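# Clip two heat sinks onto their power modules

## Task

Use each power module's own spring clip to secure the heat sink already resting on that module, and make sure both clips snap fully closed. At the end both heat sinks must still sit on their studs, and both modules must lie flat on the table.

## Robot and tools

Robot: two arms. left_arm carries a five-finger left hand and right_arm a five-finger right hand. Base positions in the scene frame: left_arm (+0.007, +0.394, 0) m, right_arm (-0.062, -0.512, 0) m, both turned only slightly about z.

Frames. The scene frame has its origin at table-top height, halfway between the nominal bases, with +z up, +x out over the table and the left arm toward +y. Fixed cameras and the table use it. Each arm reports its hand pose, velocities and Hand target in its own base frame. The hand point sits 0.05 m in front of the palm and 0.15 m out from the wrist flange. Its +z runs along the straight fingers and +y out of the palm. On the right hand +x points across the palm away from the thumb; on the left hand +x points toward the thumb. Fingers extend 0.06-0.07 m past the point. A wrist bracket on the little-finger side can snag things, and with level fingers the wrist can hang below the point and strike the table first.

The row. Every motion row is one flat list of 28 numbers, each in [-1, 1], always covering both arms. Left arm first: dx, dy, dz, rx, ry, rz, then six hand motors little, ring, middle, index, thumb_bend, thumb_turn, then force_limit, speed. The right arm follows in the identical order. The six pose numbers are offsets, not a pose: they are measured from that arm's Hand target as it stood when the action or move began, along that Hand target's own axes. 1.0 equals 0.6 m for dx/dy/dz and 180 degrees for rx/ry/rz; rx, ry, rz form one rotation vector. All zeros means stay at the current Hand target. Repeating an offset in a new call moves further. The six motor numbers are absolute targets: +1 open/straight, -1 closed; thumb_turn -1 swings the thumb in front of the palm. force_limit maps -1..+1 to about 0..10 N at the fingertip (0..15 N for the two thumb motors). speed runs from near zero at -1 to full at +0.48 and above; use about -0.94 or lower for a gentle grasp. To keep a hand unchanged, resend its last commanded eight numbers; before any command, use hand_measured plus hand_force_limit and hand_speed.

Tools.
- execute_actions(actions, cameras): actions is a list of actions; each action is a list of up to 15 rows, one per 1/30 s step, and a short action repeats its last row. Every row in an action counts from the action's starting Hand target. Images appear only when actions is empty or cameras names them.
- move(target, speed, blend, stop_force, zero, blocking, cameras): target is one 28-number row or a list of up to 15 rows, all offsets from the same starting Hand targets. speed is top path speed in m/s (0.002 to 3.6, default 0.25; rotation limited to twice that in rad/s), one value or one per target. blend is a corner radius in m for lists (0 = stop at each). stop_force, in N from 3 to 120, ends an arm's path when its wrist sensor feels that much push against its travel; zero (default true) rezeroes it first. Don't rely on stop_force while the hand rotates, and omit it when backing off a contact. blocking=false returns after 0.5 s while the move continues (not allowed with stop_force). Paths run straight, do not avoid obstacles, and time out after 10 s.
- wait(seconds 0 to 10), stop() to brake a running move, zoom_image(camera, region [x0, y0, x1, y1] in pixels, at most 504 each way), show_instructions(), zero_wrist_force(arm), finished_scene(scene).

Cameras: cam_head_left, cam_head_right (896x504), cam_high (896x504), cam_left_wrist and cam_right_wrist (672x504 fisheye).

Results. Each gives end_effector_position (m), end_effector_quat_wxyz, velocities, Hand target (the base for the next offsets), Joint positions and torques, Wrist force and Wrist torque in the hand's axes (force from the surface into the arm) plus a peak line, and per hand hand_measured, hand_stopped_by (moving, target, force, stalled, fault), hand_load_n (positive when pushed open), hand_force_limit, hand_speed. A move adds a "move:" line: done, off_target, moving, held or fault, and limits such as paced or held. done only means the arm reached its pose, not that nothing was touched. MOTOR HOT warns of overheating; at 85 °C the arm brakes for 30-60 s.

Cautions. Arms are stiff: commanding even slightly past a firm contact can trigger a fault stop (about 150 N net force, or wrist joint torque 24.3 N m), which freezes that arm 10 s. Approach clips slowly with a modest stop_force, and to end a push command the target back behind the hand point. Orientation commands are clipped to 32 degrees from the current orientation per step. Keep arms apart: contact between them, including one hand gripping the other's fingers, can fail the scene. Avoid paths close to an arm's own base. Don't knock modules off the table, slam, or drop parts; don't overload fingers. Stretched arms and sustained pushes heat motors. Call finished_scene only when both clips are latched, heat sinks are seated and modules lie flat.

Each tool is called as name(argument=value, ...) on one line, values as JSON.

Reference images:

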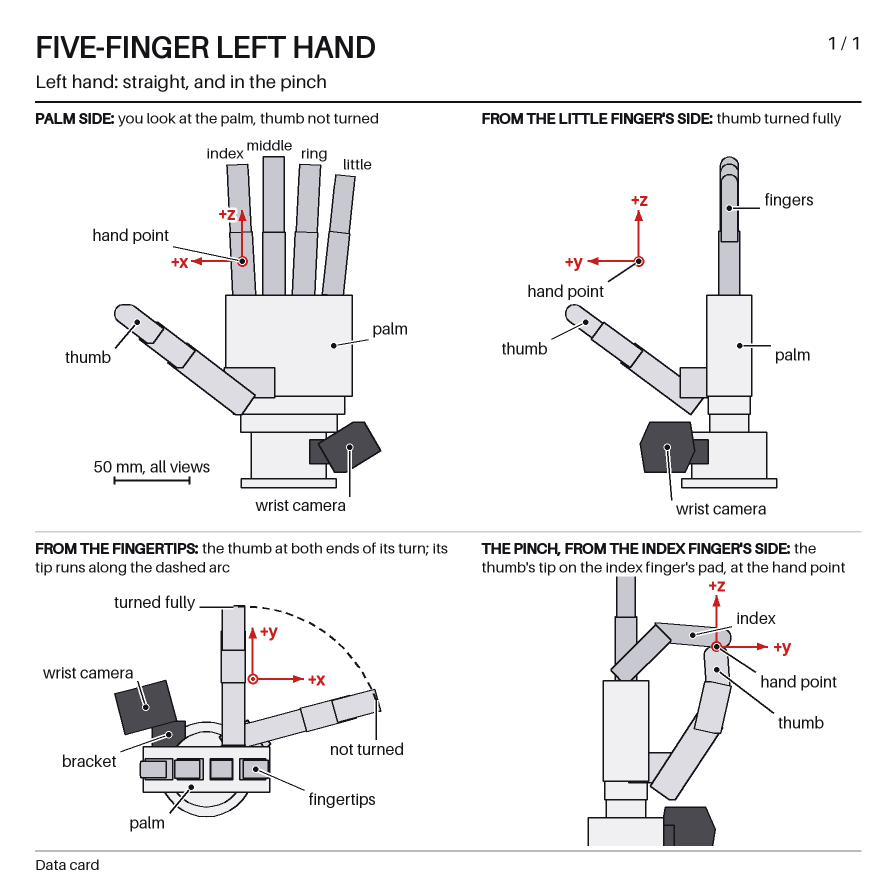

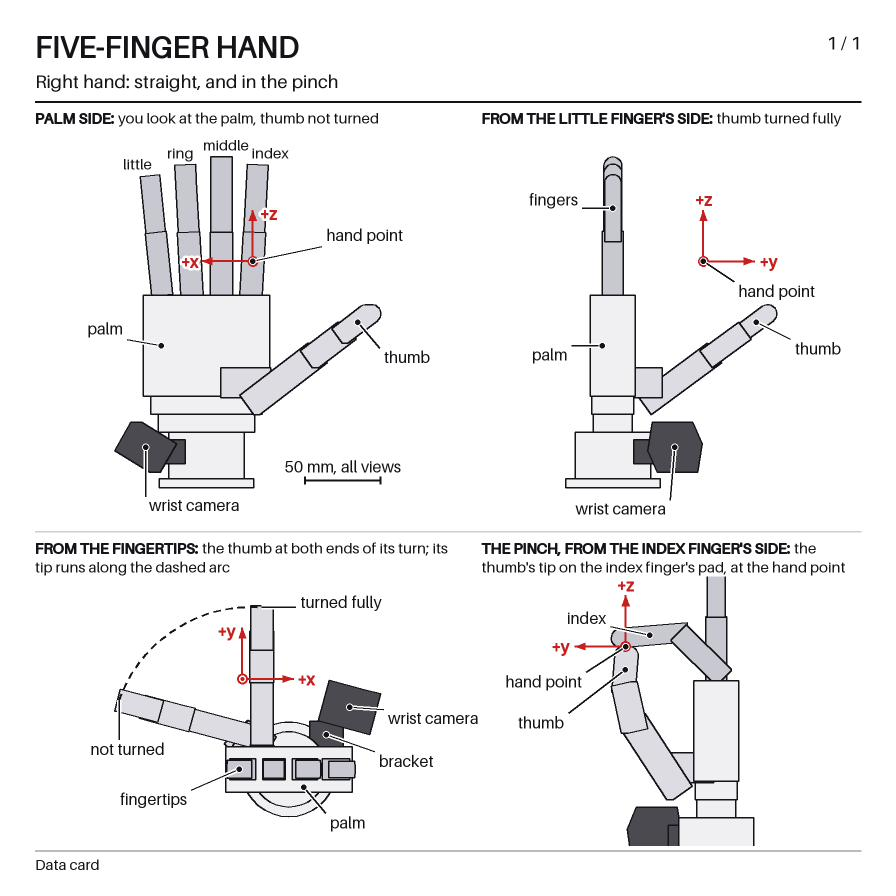

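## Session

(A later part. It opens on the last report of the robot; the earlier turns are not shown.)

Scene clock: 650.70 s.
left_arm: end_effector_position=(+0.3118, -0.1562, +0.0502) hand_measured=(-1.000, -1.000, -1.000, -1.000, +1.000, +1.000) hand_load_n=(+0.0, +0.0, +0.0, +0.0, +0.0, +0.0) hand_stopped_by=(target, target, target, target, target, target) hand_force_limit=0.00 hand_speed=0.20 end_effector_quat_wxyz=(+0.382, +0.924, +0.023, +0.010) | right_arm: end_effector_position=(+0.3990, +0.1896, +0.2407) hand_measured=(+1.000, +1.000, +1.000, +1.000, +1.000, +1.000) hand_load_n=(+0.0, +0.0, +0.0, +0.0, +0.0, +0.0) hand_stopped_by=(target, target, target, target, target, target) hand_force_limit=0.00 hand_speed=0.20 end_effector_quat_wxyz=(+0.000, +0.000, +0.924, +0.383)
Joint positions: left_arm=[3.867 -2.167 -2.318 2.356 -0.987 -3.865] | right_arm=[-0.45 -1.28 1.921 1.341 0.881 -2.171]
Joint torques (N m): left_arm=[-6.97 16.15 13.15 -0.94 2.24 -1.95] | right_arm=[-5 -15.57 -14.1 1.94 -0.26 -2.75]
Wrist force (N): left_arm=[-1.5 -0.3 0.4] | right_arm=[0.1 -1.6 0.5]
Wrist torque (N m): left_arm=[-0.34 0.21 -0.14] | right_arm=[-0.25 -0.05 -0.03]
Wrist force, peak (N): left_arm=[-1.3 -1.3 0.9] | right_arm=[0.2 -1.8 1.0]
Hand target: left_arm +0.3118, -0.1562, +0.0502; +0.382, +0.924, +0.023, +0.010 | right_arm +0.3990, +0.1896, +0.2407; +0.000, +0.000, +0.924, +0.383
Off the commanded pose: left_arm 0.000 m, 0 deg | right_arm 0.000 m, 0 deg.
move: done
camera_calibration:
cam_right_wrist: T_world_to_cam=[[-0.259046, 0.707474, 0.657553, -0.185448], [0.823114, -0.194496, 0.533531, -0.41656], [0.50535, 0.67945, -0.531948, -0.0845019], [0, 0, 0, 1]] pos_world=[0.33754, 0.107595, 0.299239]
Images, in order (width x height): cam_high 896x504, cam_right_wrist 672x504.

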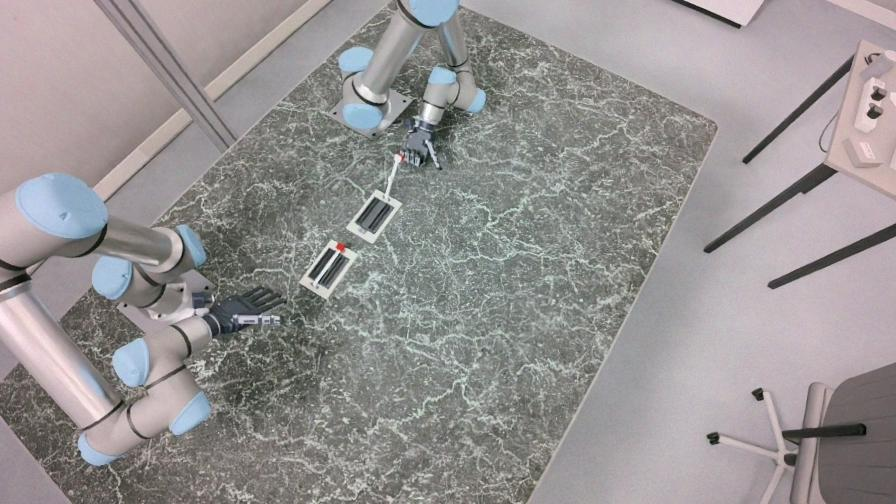

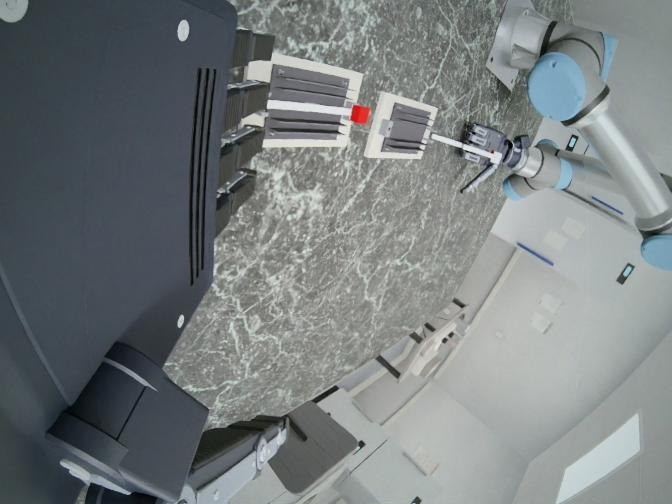

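move(target=[[0, 0.0894, 0.0187, 0, 0, 0, -1, -1, -1, -1, 1, 1, 0, 0.2, 0, 0, 0, 0, 0, 0, 1, 1, 1, 1, 1, 1, 0, 0.2], [0, 0.1401, 0.0176, 0, 0, 0, -1, -1, -1, -1, 1, 1, 0, 0.2, 0, 0, 0, 0, 0, 0, 1, 1, 1, 1, 1, 1, 0, 0.2], [0, 0.1937, -0.0066, 0, 0, 0, -1, -1, -1, -1, 1, 1, 0, 0.2, 0, 0, 0, 0, 0, 0, 1, 1, 1, 1, 1, 1, 0, 0.2], [0, 0.2438, -0.0202, 0, 0, 0, -1, -1, -1, -1, 1, 1, 0, 0.2, 0, 0, 0, 0, 0, 0, 1, 1, 1, 1, 1, 1, 0, 0.2], [0, 0.2804, -0.0025, 0, 0, 0, -1, -1, -1, -1, 1, 1, 0, 0.2, 0, 0, 0, 0, 0, 0, 1, 1, 1, 1, 1, 1, 0, 0.2], [0, 0.3251, 0.0376, 0, 0, 0, -1, -1, -1, -1, 1, 1, 0, 0.2, 0, 0, 0, 0, 0, 0, 1, 1, 1, 1, 1, 1, 0, 0.2], [0, 0.3576, 0.09, 0, 0, 0, -1, -1, -1, -1, 1, 1, 0, 0.2, 0, 0, 0, 0, 0, 0, 1, 1, 1, 1, 1, 1, 0, 0.2], [0, 0.3752, 0.1478, 0, 0, 0, -1, -1, -1, -1, 1, 1, 0, 0.2, 0, 0, 0, 0, 0, 0, 1, 1, 1, 1, 1, 1, 0, 0.2]], speed=0.08, blend=0.01, stop_force=20, cameras=["cam_high", "cam_right_wrist"])

zoom_image(camera="cam_high", region=[300, 120, 440, 260])

zoom_image(camera="cam_right_wrist", region=[240, 40, 580, 240])

Scene clock: 665.43 s.
left_arm: end_effector_position=(+0.3230, -0.3779, +0.1464) hand_measured=(-1.000, -1.000, -1.000, -1.000, +1.000, +1.000) hand_load_n=(+0.0, +0.0, +0.0, +0.0, +0.0, +0.0) hand_stopped_by=(target, target, target, target, target, target) hand_force_limit=0.00 hand_speed=0.20 end_effector_quat_wxyz=(+0.382, +0.924, +0.023, +0.010) | right_arm: end_effector_position=(+0.3990, +0.1896, +0.2407) hand_measured=(+1.000, +1.000, +1.000, +1.000, +1.000, +1.000) hand_load_n=(+0.0, +0.0, +0.0, +0.0, +0.0, +0.0) hand_stopped_by=(target, target, target, target, target, target) hand_force_limit=0.00 hand_speed=0.20 end_effector_quat_wxyz=(+0.000, +0.000, +0.924, +0.383)
Joint positions: left_arm=[3.048 -1.846 -2.078 2.496 -0.797 -4.915] | right_arm=[-0.45 -1.28 1.921 1.341 0.881 -2.171]
Joint torques (N m): left_arm=[-6.05 13.01 21.97 -0.25 -0.64 -1.66] | right_arm=[-0.04 -20.83 -21.09 0.02 -2.91 -2.49]
Wrist force (N): left_arm=[-1.5 -0.2 0.0] | right_arm=[0.1 -1.6 0.5]
Wrist torque (N m): left_arm=[-0.30 0.21 -0.12] | right_arm=[-0.25 -0.06 -0.03]
Wrist force, peak (N): left_arm=[-1.5 -1.0 0.9] | right_arm=[0.1 -1.8 0.7]
Hand target: left_arm +0.3230, -0.3779, +0.1464; +0.382, +0.924, +0.023, +0.010 | right_arm +0.3990, +0.1896, +0.2407; +0.000, +0.000, +0.924, +0.383
Off the commanded pose: left_arm 0.000 m, 0 deg | right_arm 0.000 m, 0 deg.
move: done
camera_calibration:
cam_right_wrist: T_world_to_cam=[[-0.259108, 0.707508, 0.657491, -0.185412], [0.823049, -0.194486, 0.533634, -0.41657], [0.505423, 0.679417, -0.531921, -0.0845314], [0, 0, 0, 1]] pos_world=[0.33754, 0.107595, 0.299238]
Images, in order (width x height): cam_high 896x504, cam_right_wrist 672x504.

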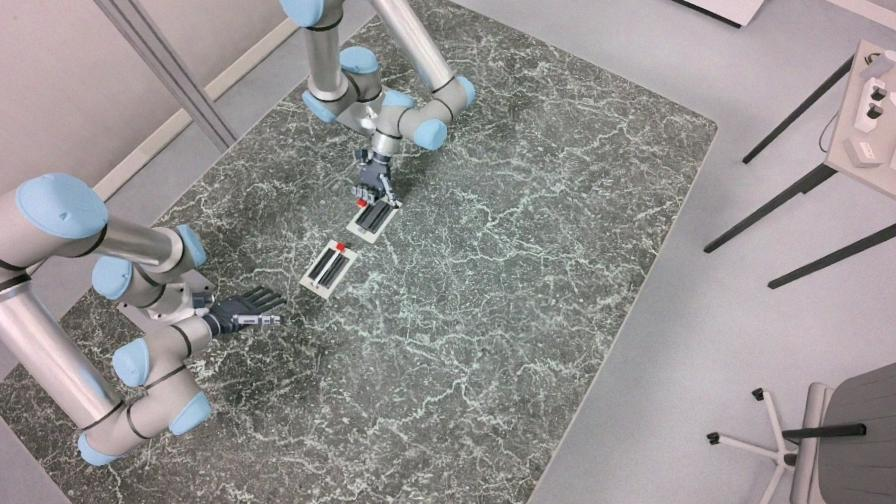

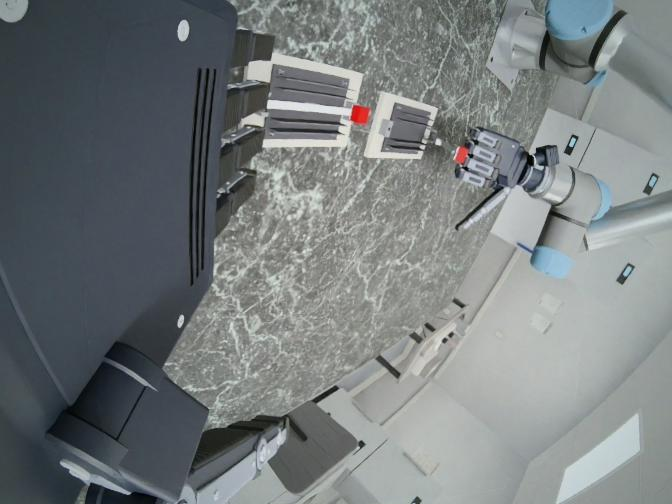

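Scaled by 3.600 from the camera's 896x504 image, which has a finer 1280x720 frame.

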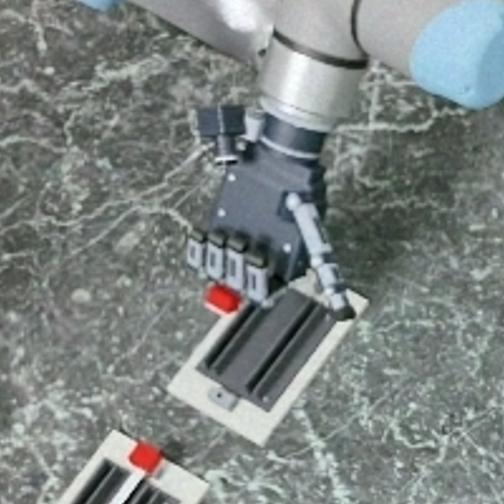

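Scaled by 1.482 from the camera's 672x504 image, which has a finer 960x720 frame.

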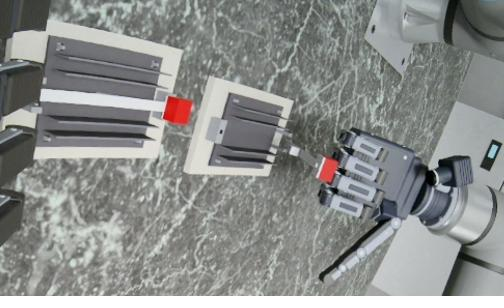

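move(target=[[0, 0.0018, 0.0595, 0, 0, 0, -1, -1, -1, -1, 1, 1, 0, 0.2, 0, 0, 0, 0, 0, 0, 1, 1, 1, 1, 1, 1, 0, 0.2], [0, 0.023, 0.1043, 0, 0, 0, -1, -1, -1, -1, 1, 1, 0, 0.2, 0, 0, 0, 0, 0, 0, 1, 1, 1, 1, 1, 1, 0, 0.2], [0, 0.0395, 0.1491, 0, 0, 0, -1, -1, -1, -1, 1, 1, 0, 0.2, 0, 0, 0, 0, 0, 0, 1, 1, 1, 1, 1, 1, 0, 0.2], [0, 0.0454, 0.188, 0, 0, 0, -1, -1, -1, -1, 1, 1, 0, 0.2, 0, 0, 0, 0, 0, 0, 1, 1, 1, 1, 1, 1, 0, 0.2]], speed=0.05, blend=0.008, stop_force=25, cameras=["cam_high", "cam_right_wrist"])

zoom_image(camera="cam_high", region=[300, 140, 440, 280])

zoom_image(camera="cam_right_wrist", region=[240, 40, 580, 240])

Scene clock: 675.43 s.
left_arm: end_effector_position=(+0.3280, -0.4767, +0.0858) hand_measured=(-1.000, -1.000, -1.000, -1.000, +1.000, +1.000) hand_load_n=(+0.0, +0.0, +0.0, +0.0, +0.0, +0.0) hand_stopped_by=(target, target, target, target, target, target) hand_force_limit=0.00 hand_speed=0.20 end_effector_quat_wxyz=(+0.382, +0.924, +0.023, +0.010) | right_arm: end_effector_position=(+0.3990, +0.1896, +0.2407) hand_measured=(+1.000, +1.000, +1.000, +1.000, +1.000, +1.000) hand_load_n=(+0.0, +0.0, +0.0, +0.0, -0.5, +0.0) hand_stopped_by=(target, target, target, target, target, target) hand_force_limit=0.00 hand_speed=0.20 end_effector_quat_wxyz=(+0.000, +0.000, +0.924, +0.383)
Joint positions: left_arm=[2.758 -2.023 -1.935 2.785 -0.875 -5.292] | right_arm=[-0.45 -1.28 1.921 1.341 0.881 -2.171]
Joint torques (N m): left_arm=[-7.8 21.02 21.78 0.2 -0.71 -1.91] | right_arm=[0.65 -26.2 -20.29 -0.07 -2.94 -2.02]
Wrist force (N): left_arm=[-1.5 -0.2 0.2] | right_arm=[0.0 -1.5 0.5]
Wrist torque (N m): left_arm=[-0.34 0.22 -0.11] | right_arm=[-0.25 -0.05 -0.04]
Wrist force, peak (N): left_arm=[-1.9 -0.4 0.1] | right_arm=[0.1 -1.7 0.9]
Hand target: left_arm +0.3280, -0.4767, +0.0858; +0.382, +0.924, +0.023, +0.010 | right_arm +0.3990, +0.1896, +0.2407; +0.000, +0.000, +0.924, +0.383
Off the commanded pose: left_arm 0.000 m, 0 deg | right_arm 0.000 m, 0 deg.
move: done
camera_calibration:
cam_right_wrist: T_world_to_cam=[[-0.259108, 0.707508, 0.657491, -0.185412], [0.823049, -0.194486, 0.533634, -0.41657], [0.505423, 0.679417, -0.531921, -0.0845314], [0, 0, 0, 1]] pos_world=[0.33754, 0.107595, 0.299238]
Images, in order (width x height): cam_high 896x504, cam_right_wrist 672x504.

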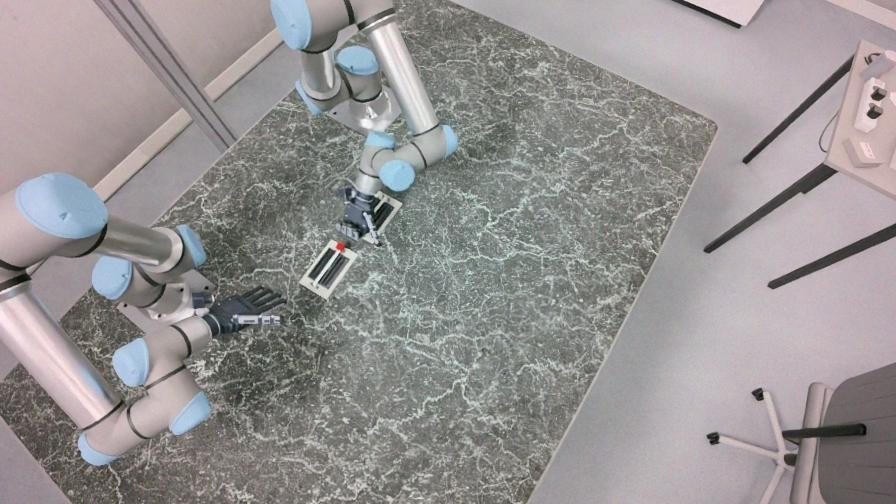

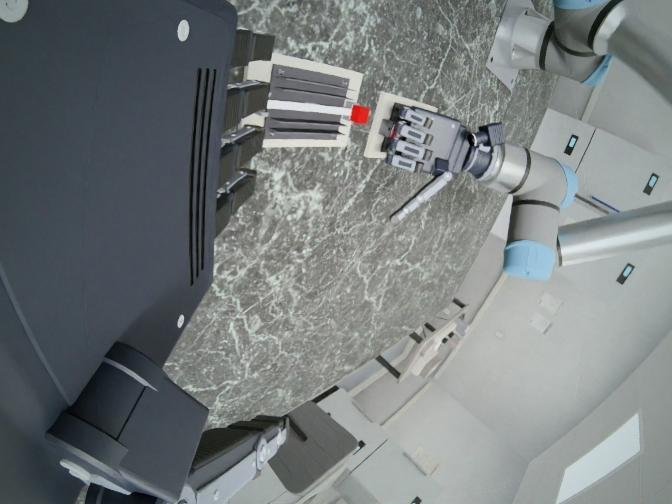

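Scaled by 3.600 from the camera's 896x504 image, which has a finer 1280x720 frame.

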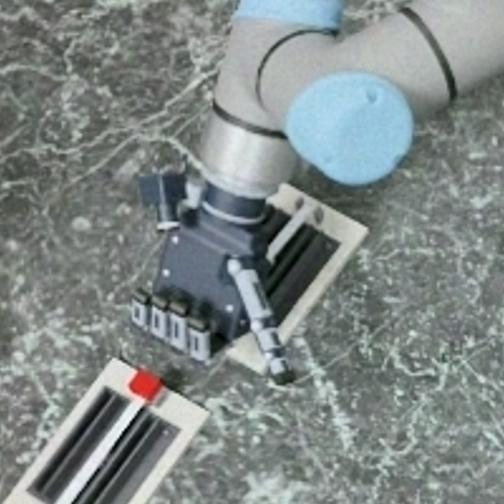

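Scaled by 1.482 from the camera's 672x504 image, which has a finer 960x720 frame.

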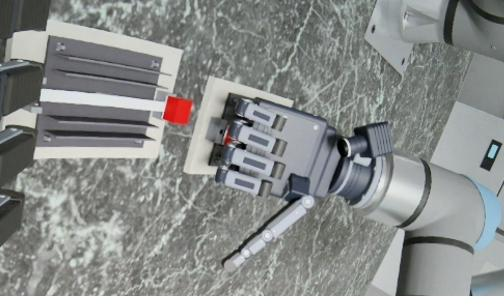

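move(target=[0, -0.0318, 0.0412, 0, 0, 0, -1, -1, -1, -1, 1, 1, 0, 0.2, 0, 0, 0, 0, 0, 0, 1, 1, 1, 1, 1, 1, 0, 0.2], speed=0.012, stop_force=40, cameras=["cam_right_wrist"])

zoom_image(camera="cam_right_wrist", region=[340, 60, 480, 200])

Scene clock: 680.97 s.
left_arm: end_effector_position=(+0.3281, -0.4783, +0.0734) hand_measured=(-1.000, -1.000, -1.000, -1.000, +1.000, +1.000) hand_load_n=(+0.0, +0.0, +0.0, +0.0, +0.0, +0.0) hand_stopped_by=(target, target, target, target, target, target) hand_force_limit=0.00 hand_speed=0.20 end_effector_quat_wxyz=(+0.382, +0.924, +0.023, +0.010) | right_arm: end_effector_position=(+0.3990, +0.1896, +0.2407) hand_measured=(+1.000, +1.000, +1.000, +1.000, +1.000, +1.000) hand_load_n=(+0.0, +0.0, +0.0, +0.0, +0.0, +0.0) hand_stopped_by=(target, target, target, target, target, target) hand_force_limit=0.00 hand_speed=0.20 end_effector_quat_wxyz=(+0.000, +0.000, +0.924, +0.383)
Joint positions: left_arm=[2.754 -2.047 -1.939 2.816 -0.877 -5.297] | right_arm=[-0.45 -1.28 1.921 1.341 0.881 -2.171]
Joint torques (N m): left_arm=[6.31 28.34 10.86 -2.58 -4.54 1.4] | right_arm=[0.52 -29.32 -19.94 0.08 -2.99 -1.56]
Wrist force (N): left_arm=[0.0 26.4 -27.3] | right_arm=[0.1 -1.5 0.7]
Wrist torque (N m): left_arm=[2.75 -0.60 -0.79] | right_arm=[-0.26 -0.06 -0.03]
Wrist force, peak (N): left_arm=[-0.5 34.7 -46.1] | right_arm=[0.2 -1.8 0.7]
Hand target: left_arm +0.3281, -0.4783, +0.0734; +0.382, +0.924, +0.023, +0.010 (not the last commanded pose) | right_arm +0.3990, +0.1896, +0.2407; +0.000, +0.000, +0.924, +0.383
Off the commanded pose: left_arm 0.019 m, 0 deg | right_arm 0.000 m, 0 deg.
move: contact (left_arm)
camera_calibration:
cam_right_wrist: T_world_to_cam=[[-0.259108, 0.707508, 0.657491, -0.185412], [0.823049, -0.194486, 0.533634, -0.41657], [0.505423, 0.679417, -0.531921, -0.0845314], [0, 0, 0, 1]] pos_world=[0.33754, 0.107595, 0.299238]
Images, in order (width x height): cam_right_wrist 672x504.

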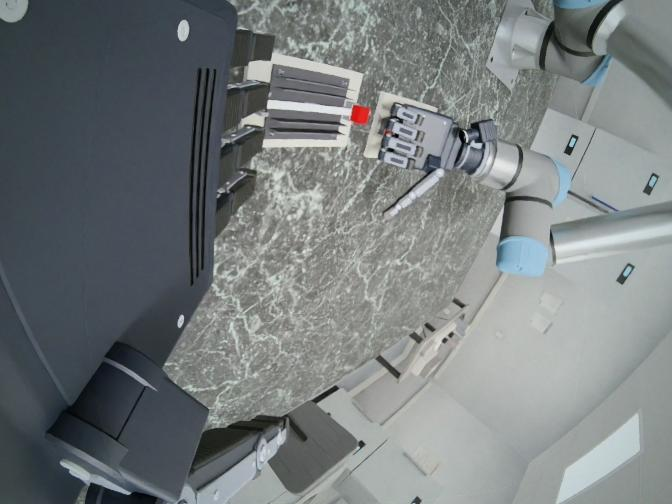

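Scaled by 3.600 from the camera's 672x504 image, which has a finer 960x720 frame.

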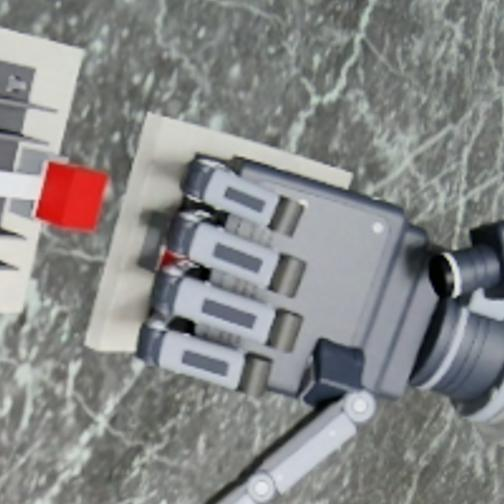

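move(target=[0, -0.0177, 0.0177, 0, 0, 0, -1, -1, -1, -1, 1, 1, 0, 0.2, 0, 0, 0, 0, 0, 0, 1, 1, 1, 1, 1, 1, 0, 0.2], speed=0.008, stop_force=50, zero=false, cameras=[])

move(target=[0, 0.0412, -0.0412, 0, 0, 0, -1, -1, -1, -1, 1, 1, 0, 0.2, 0, 0, 0, 0, 0, 0, 1, 1, 1, 1, 1, 1, 0, 0.2], speed=0.05, cameras=["cam_high", "cam_right_wrist"])

zoom_image(camera="cam_right_wrist", region=[340, 60, 480, 200])

zoom_image(camera="cam_high", region=[320, 180, 420, 280])

Scene clock: 687.87 s.
left_arm: end_effector_position=(+0.3282, -0.4783, +0.0732) hand_measured=(-1.000, -1.000, -1.000, -1.000, +1.000, +1.000) hand_load_n=(+0.0, +0.0, +0.0, +0.5, +0.0, +0.0) hand_stopped_by=(target, target, target, target, target, target) hand_force_limit=0.00 hand_speed=0.20 end_effector_quat_wxyz=(+0.382, +0.924, +0.023, +0.010) | right_arm: end_effector_position=(+0.3990, +0.1896, +0.2407) hand_measured=(+1.000, +1.000, +1.000, +1.000, +1.000, +1.000) hand_load_n=(+0.0, +0.0, +0.0, +0.0, +0.0, +0.0) hand_stopped_by=(target, target, target, target, target, target) hand_force_limit=0.00 hand_speed=0.20 end_effector_quat_wxyz=(+0.000, +0.000, +0.924, +0.383)
Joint positions: left_arm=[2.754 -2.048 -1.939 2.817 -0.877 -5.297] | right_arm=[-0.45 -1.28 1.921 1.341 0.881 -2.171]
Joint torques (N m): left_arm=[-5.6 22.01 13.34 -1.29 -6.36 0.12] | right_arm=[-0.44 -29.86 -20.11 0.12 -3.1 -1.4]
Wrist force (N): left_arm=[-2.4 32.4 -41.4] | right_arm=[0.1 -1.5 0.7]
Wrist torque (N m): left_arm=[3.96 -0.98 -1.16] | right_arm=[-0.24 -0.06 -0.03]
Wrist force, peak (N): left_arm=[-3.7 37.7 -52.5] | right_arm=[-0.1 -1.7 0.7]
Hand target: left_arm +0.3282, -0.4784, +0.0732; +0.382, +0.924, +0.023, +0.010 (not the last commanded pose) | right_arm +0.3990, +0.1896, +0.2407; +0.000, +0.000, +0.924, +0.383
Off the commanded pose: left_arm 0.015 m, 0 deg | right_arm 0.000 m, 0 deg.
move: contact (left_arm)
No camera images: "cameras" was empty.

Scene clock: 689.03 s.
left_arm: end_effector_position=(+0.3281, -0.4784, +0.1081) hand_measured=(-1.000, -1.000, -1.000, -1.000, +1.000, +1.000) hand_load_n=(+0.5, +0.0, +0.0, +0.0, +0.0, +0.0) hand_stopped_by=(target, target, target, target, target, target) hand_force_limit=0.00 hand_speed=0.20 end_effector_quat_wxyz=(+0.382, +0.924, +0.023, +0.010) | right_arm: end_effector_position=(+0.3990, +0.1896, +0.2407) hand_measured=(+1.000, +1.000, +1.000, +1.000, +1.000, +1.000) hand_load_n=(+0.0, +0.0, +0.0, +0.0, +0.0, +0.0) hand_stopped_by=(target, target, target, target, target, target) hand_force_limit=0.00 hand_speed=0.20 end_effector_quat_wxyz=(+0.000, +0.000, +0.924, +0.383)
Joint positions: left_arm=[2.754 -1.985 -1.916 2.731 -0.877 -5.297] | right_arm=[-0.45 -1.28 1.921 1.341 0.881 -2.171]
Joint torques (N m): left_arm=[5.45 42.23 25.23 -3.56 1.88 1.56] | right_arm=[0.36 -30.36 -20.28 0.04 -2.94 -1.13]
Wrist force (N): left_arm=[-1.0 -1.0 0.7] | right_arm=[0.1 -1.5 0.6]
Wrist torque (N m): left_arm=[-0.45 0.15 -0.07] | right_arm=[-0.25 -0.06 -0.03]
Wrist force, peak (N): left_arm=[-2.1 33.8 -41.8] | right_arm=[0.1 -1.6 0.8]
Hand target: left_arm +0.3281, -0.4784, +0.1081; +0.382, +0.924, +0.023, +0.010 | right_arm +0.3990, +0.1896, +0.2407; +0.000, +0.000, +0.924, +0.383
Off the commanded pose: left_arm 0.000 m, 0 deg | right_arm 0.000 m, 0 deg.
move: done
camera_calibration:
cam_right_wrist: T_world_to_cam=[[-0.259108, 0.707508, 0.657491, -0.185412], [0.823049, -0.194486, 0.533634, -0.41657], [0.505423, 0.679417, -0.531921, -0.0845314], [0, 0, 0, 1]] pos_world=[0.33754, 0.107595, 0.299238]
Images, in order (width x height): cam_high 896x504, cam_right_wrist 672x504.

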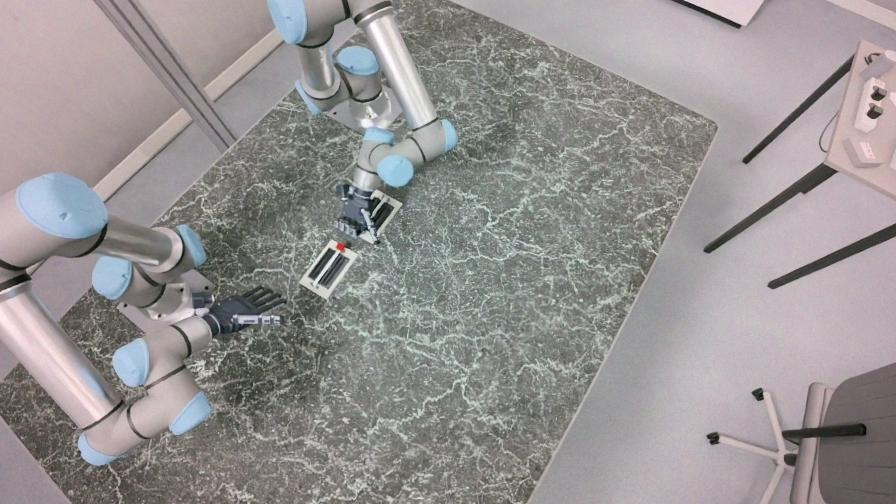

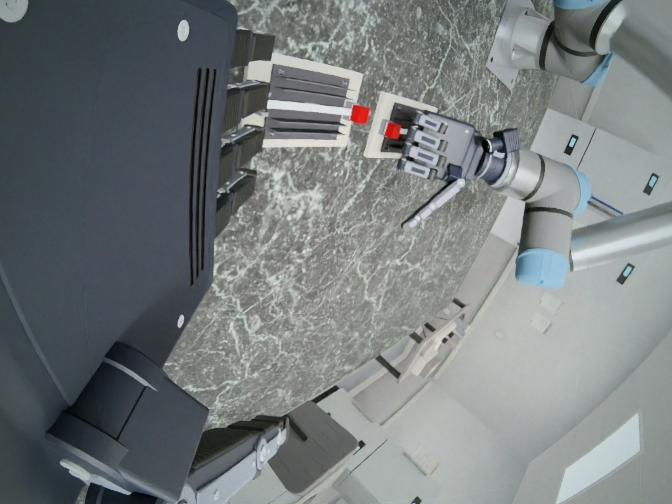

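Scaled by 3.600 from the camera's 672x504 image, which has a finer 960x720 frame.

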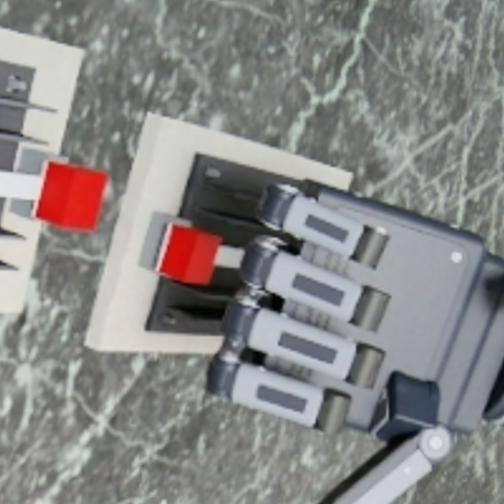

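Scaled by 5.040 from the camera's 896x504 image, which has a finer 1280x720 frame.

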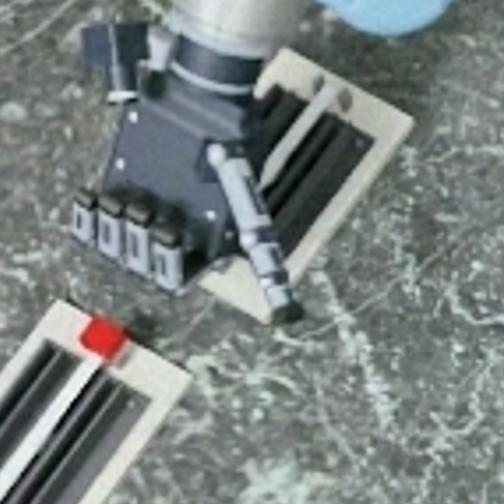

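move(target=[[0, 0.1296, -0.1296, 0, 0, 0, -1, -1, -1, -1, 1, 1, 0, 0.2, 0, 0, 0, 0, 0, 0, 1, 1, 1, 1, 1, 1, 0, 0.2], [0, -0.06, -0.38, 0, 0, 0, -1, -1, -1, -1, 1, 1, 0, 0.2, 0, 0, 0, 0, 0, 0, 1, 1, 1, 1, 1, 1, 0, 0.2]], speed=0.2, blend=0.03, cameras=["cam_high", "cam_right_wrist"])

zoom_image(camera="cam_high", region=[280, 160, 430, 310])

zoom_image(camera="cam_right_wrist", region=[240, 30, 480, 200])

Scene clock: 697.70 s.
left_arm: end_effector_position=(+0.3187, -0.2921, +0.2441) hand_measured=(-1.000, -1.000, -1.000, -1.000, +1.000, +1.000) hand_load_n=(+0.0, +0.0, +0.0, +0.0, +0.0, +0.0) hand_stopped_by=(target, target, target, target, target, target) hand_force_limit=0.00 hand_speed=0.20 end_effector_quat_wxyz=(+0.382, +0.924, +0.023, +0.010) | right_arm: end_effector_position=(+0.3990, +0.1896, +0.2407) hand_measured=(+1.000, +1.000, +1.000, +1.000, +1.000, +1.000) hand_load_n=(+0.0, +0.5, +0.0, +0.0, +0.0, +0.0) hand_stopped_by=(target, target, target, target, target, target) hand_force_limit=0.00 hand_speed=0.20 end_effector_quat_wxyz=(+0.000, +0.000, +0.924, +0.383)
Joint positions: left_arm=[3.362 -1.642 -2.108 2.013 -0.8 -4.474] | right_arm=[-0.45 -1.28 1.921 1.341 0.881 -2.171]
Joint torques (N m): left_arm=[7.9 7.45 5.01 -4.55 -0.34 1.2] | right_arm=[0 -29.99 -21.15 0.14 -3.06 -1.04]
Wrist force (N): left_arm=[-1.0 -0.8 0.4] | right_arm=[0.0 -1.6 0.5]
Wrist torque (N m): left_arm=[-0.43 0.14 -0.15] | right_arm=[-0.26 -0.05 -0.04]
Wrist force, peak (N): left_arm=[-1.2 -1.5 1.5] | right_arm=[0.0 -1.7 0.7]
Hand target: left_arm +0.3187, -0.2921, +0.2441; +0.382, +0.924, +0.023, +0.010 | right_arm +0.3990, +0.1896, +0.2407; +0.000, +0.000, +0.924, +0.383
Off the commanded pose: left_arm 0.000 m, 0 deg | right_arm 0.000 m, 0 deg.
move: done
camera_calibration:
cam_right_wrist: T_world_to_cam=[[-0.259108, 0.707508, 0.657491, -0.185412], [0.823049, -0.194486, 0.533634, -0.41657], [0.505423, 0.679417, -0.531921, -0.0845314], [0, 0, 0, 1]] pos_world=[0.33754, 0.107595, 0.299238]
Images, in order (width x height): cam_high 896x504, cam_right_wrist 672x504.

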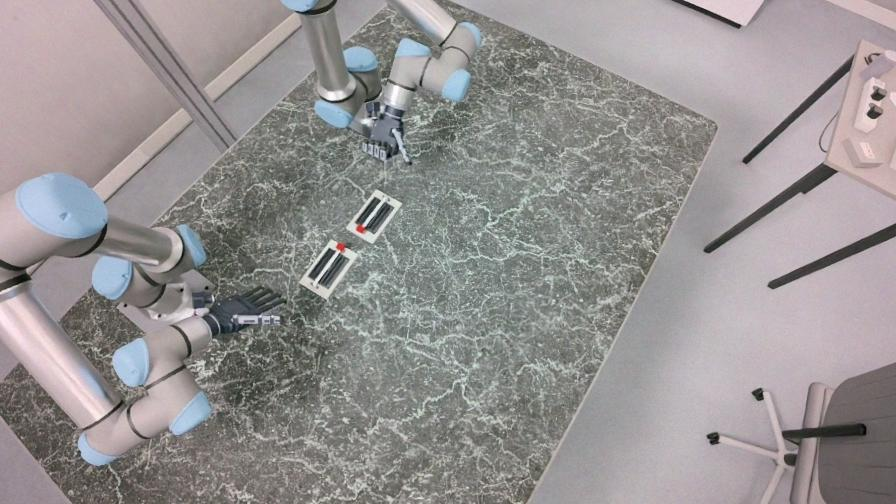

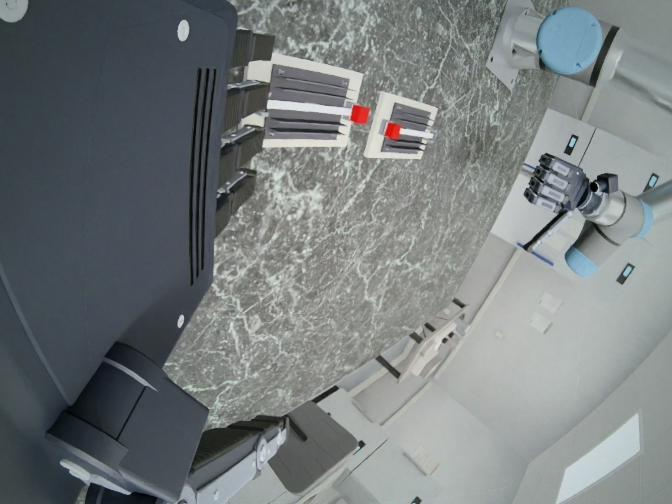

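Scaled by 3.360 from the camera's 896x504 image, which has a finer 1280x720 frame.

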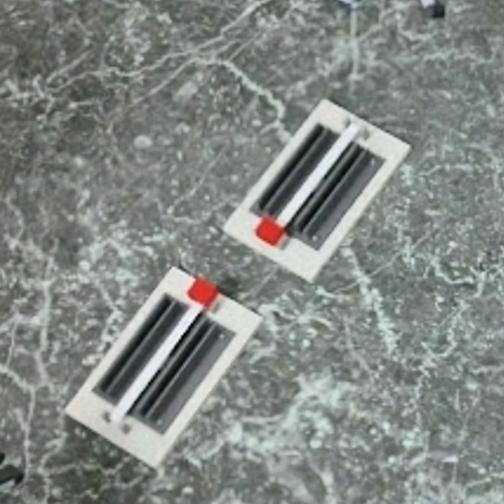

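Scaled by 2.100 from the camera's 672x504 image, which has a finer 960x720 frame.

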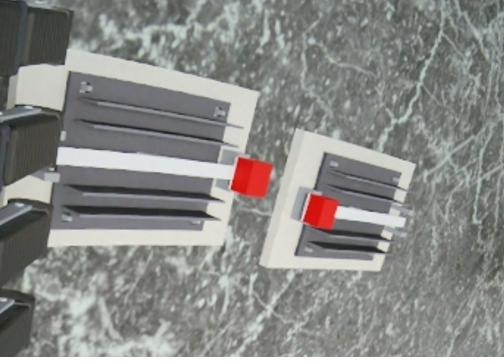

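finished_scene()

The scene is finished: the task was done.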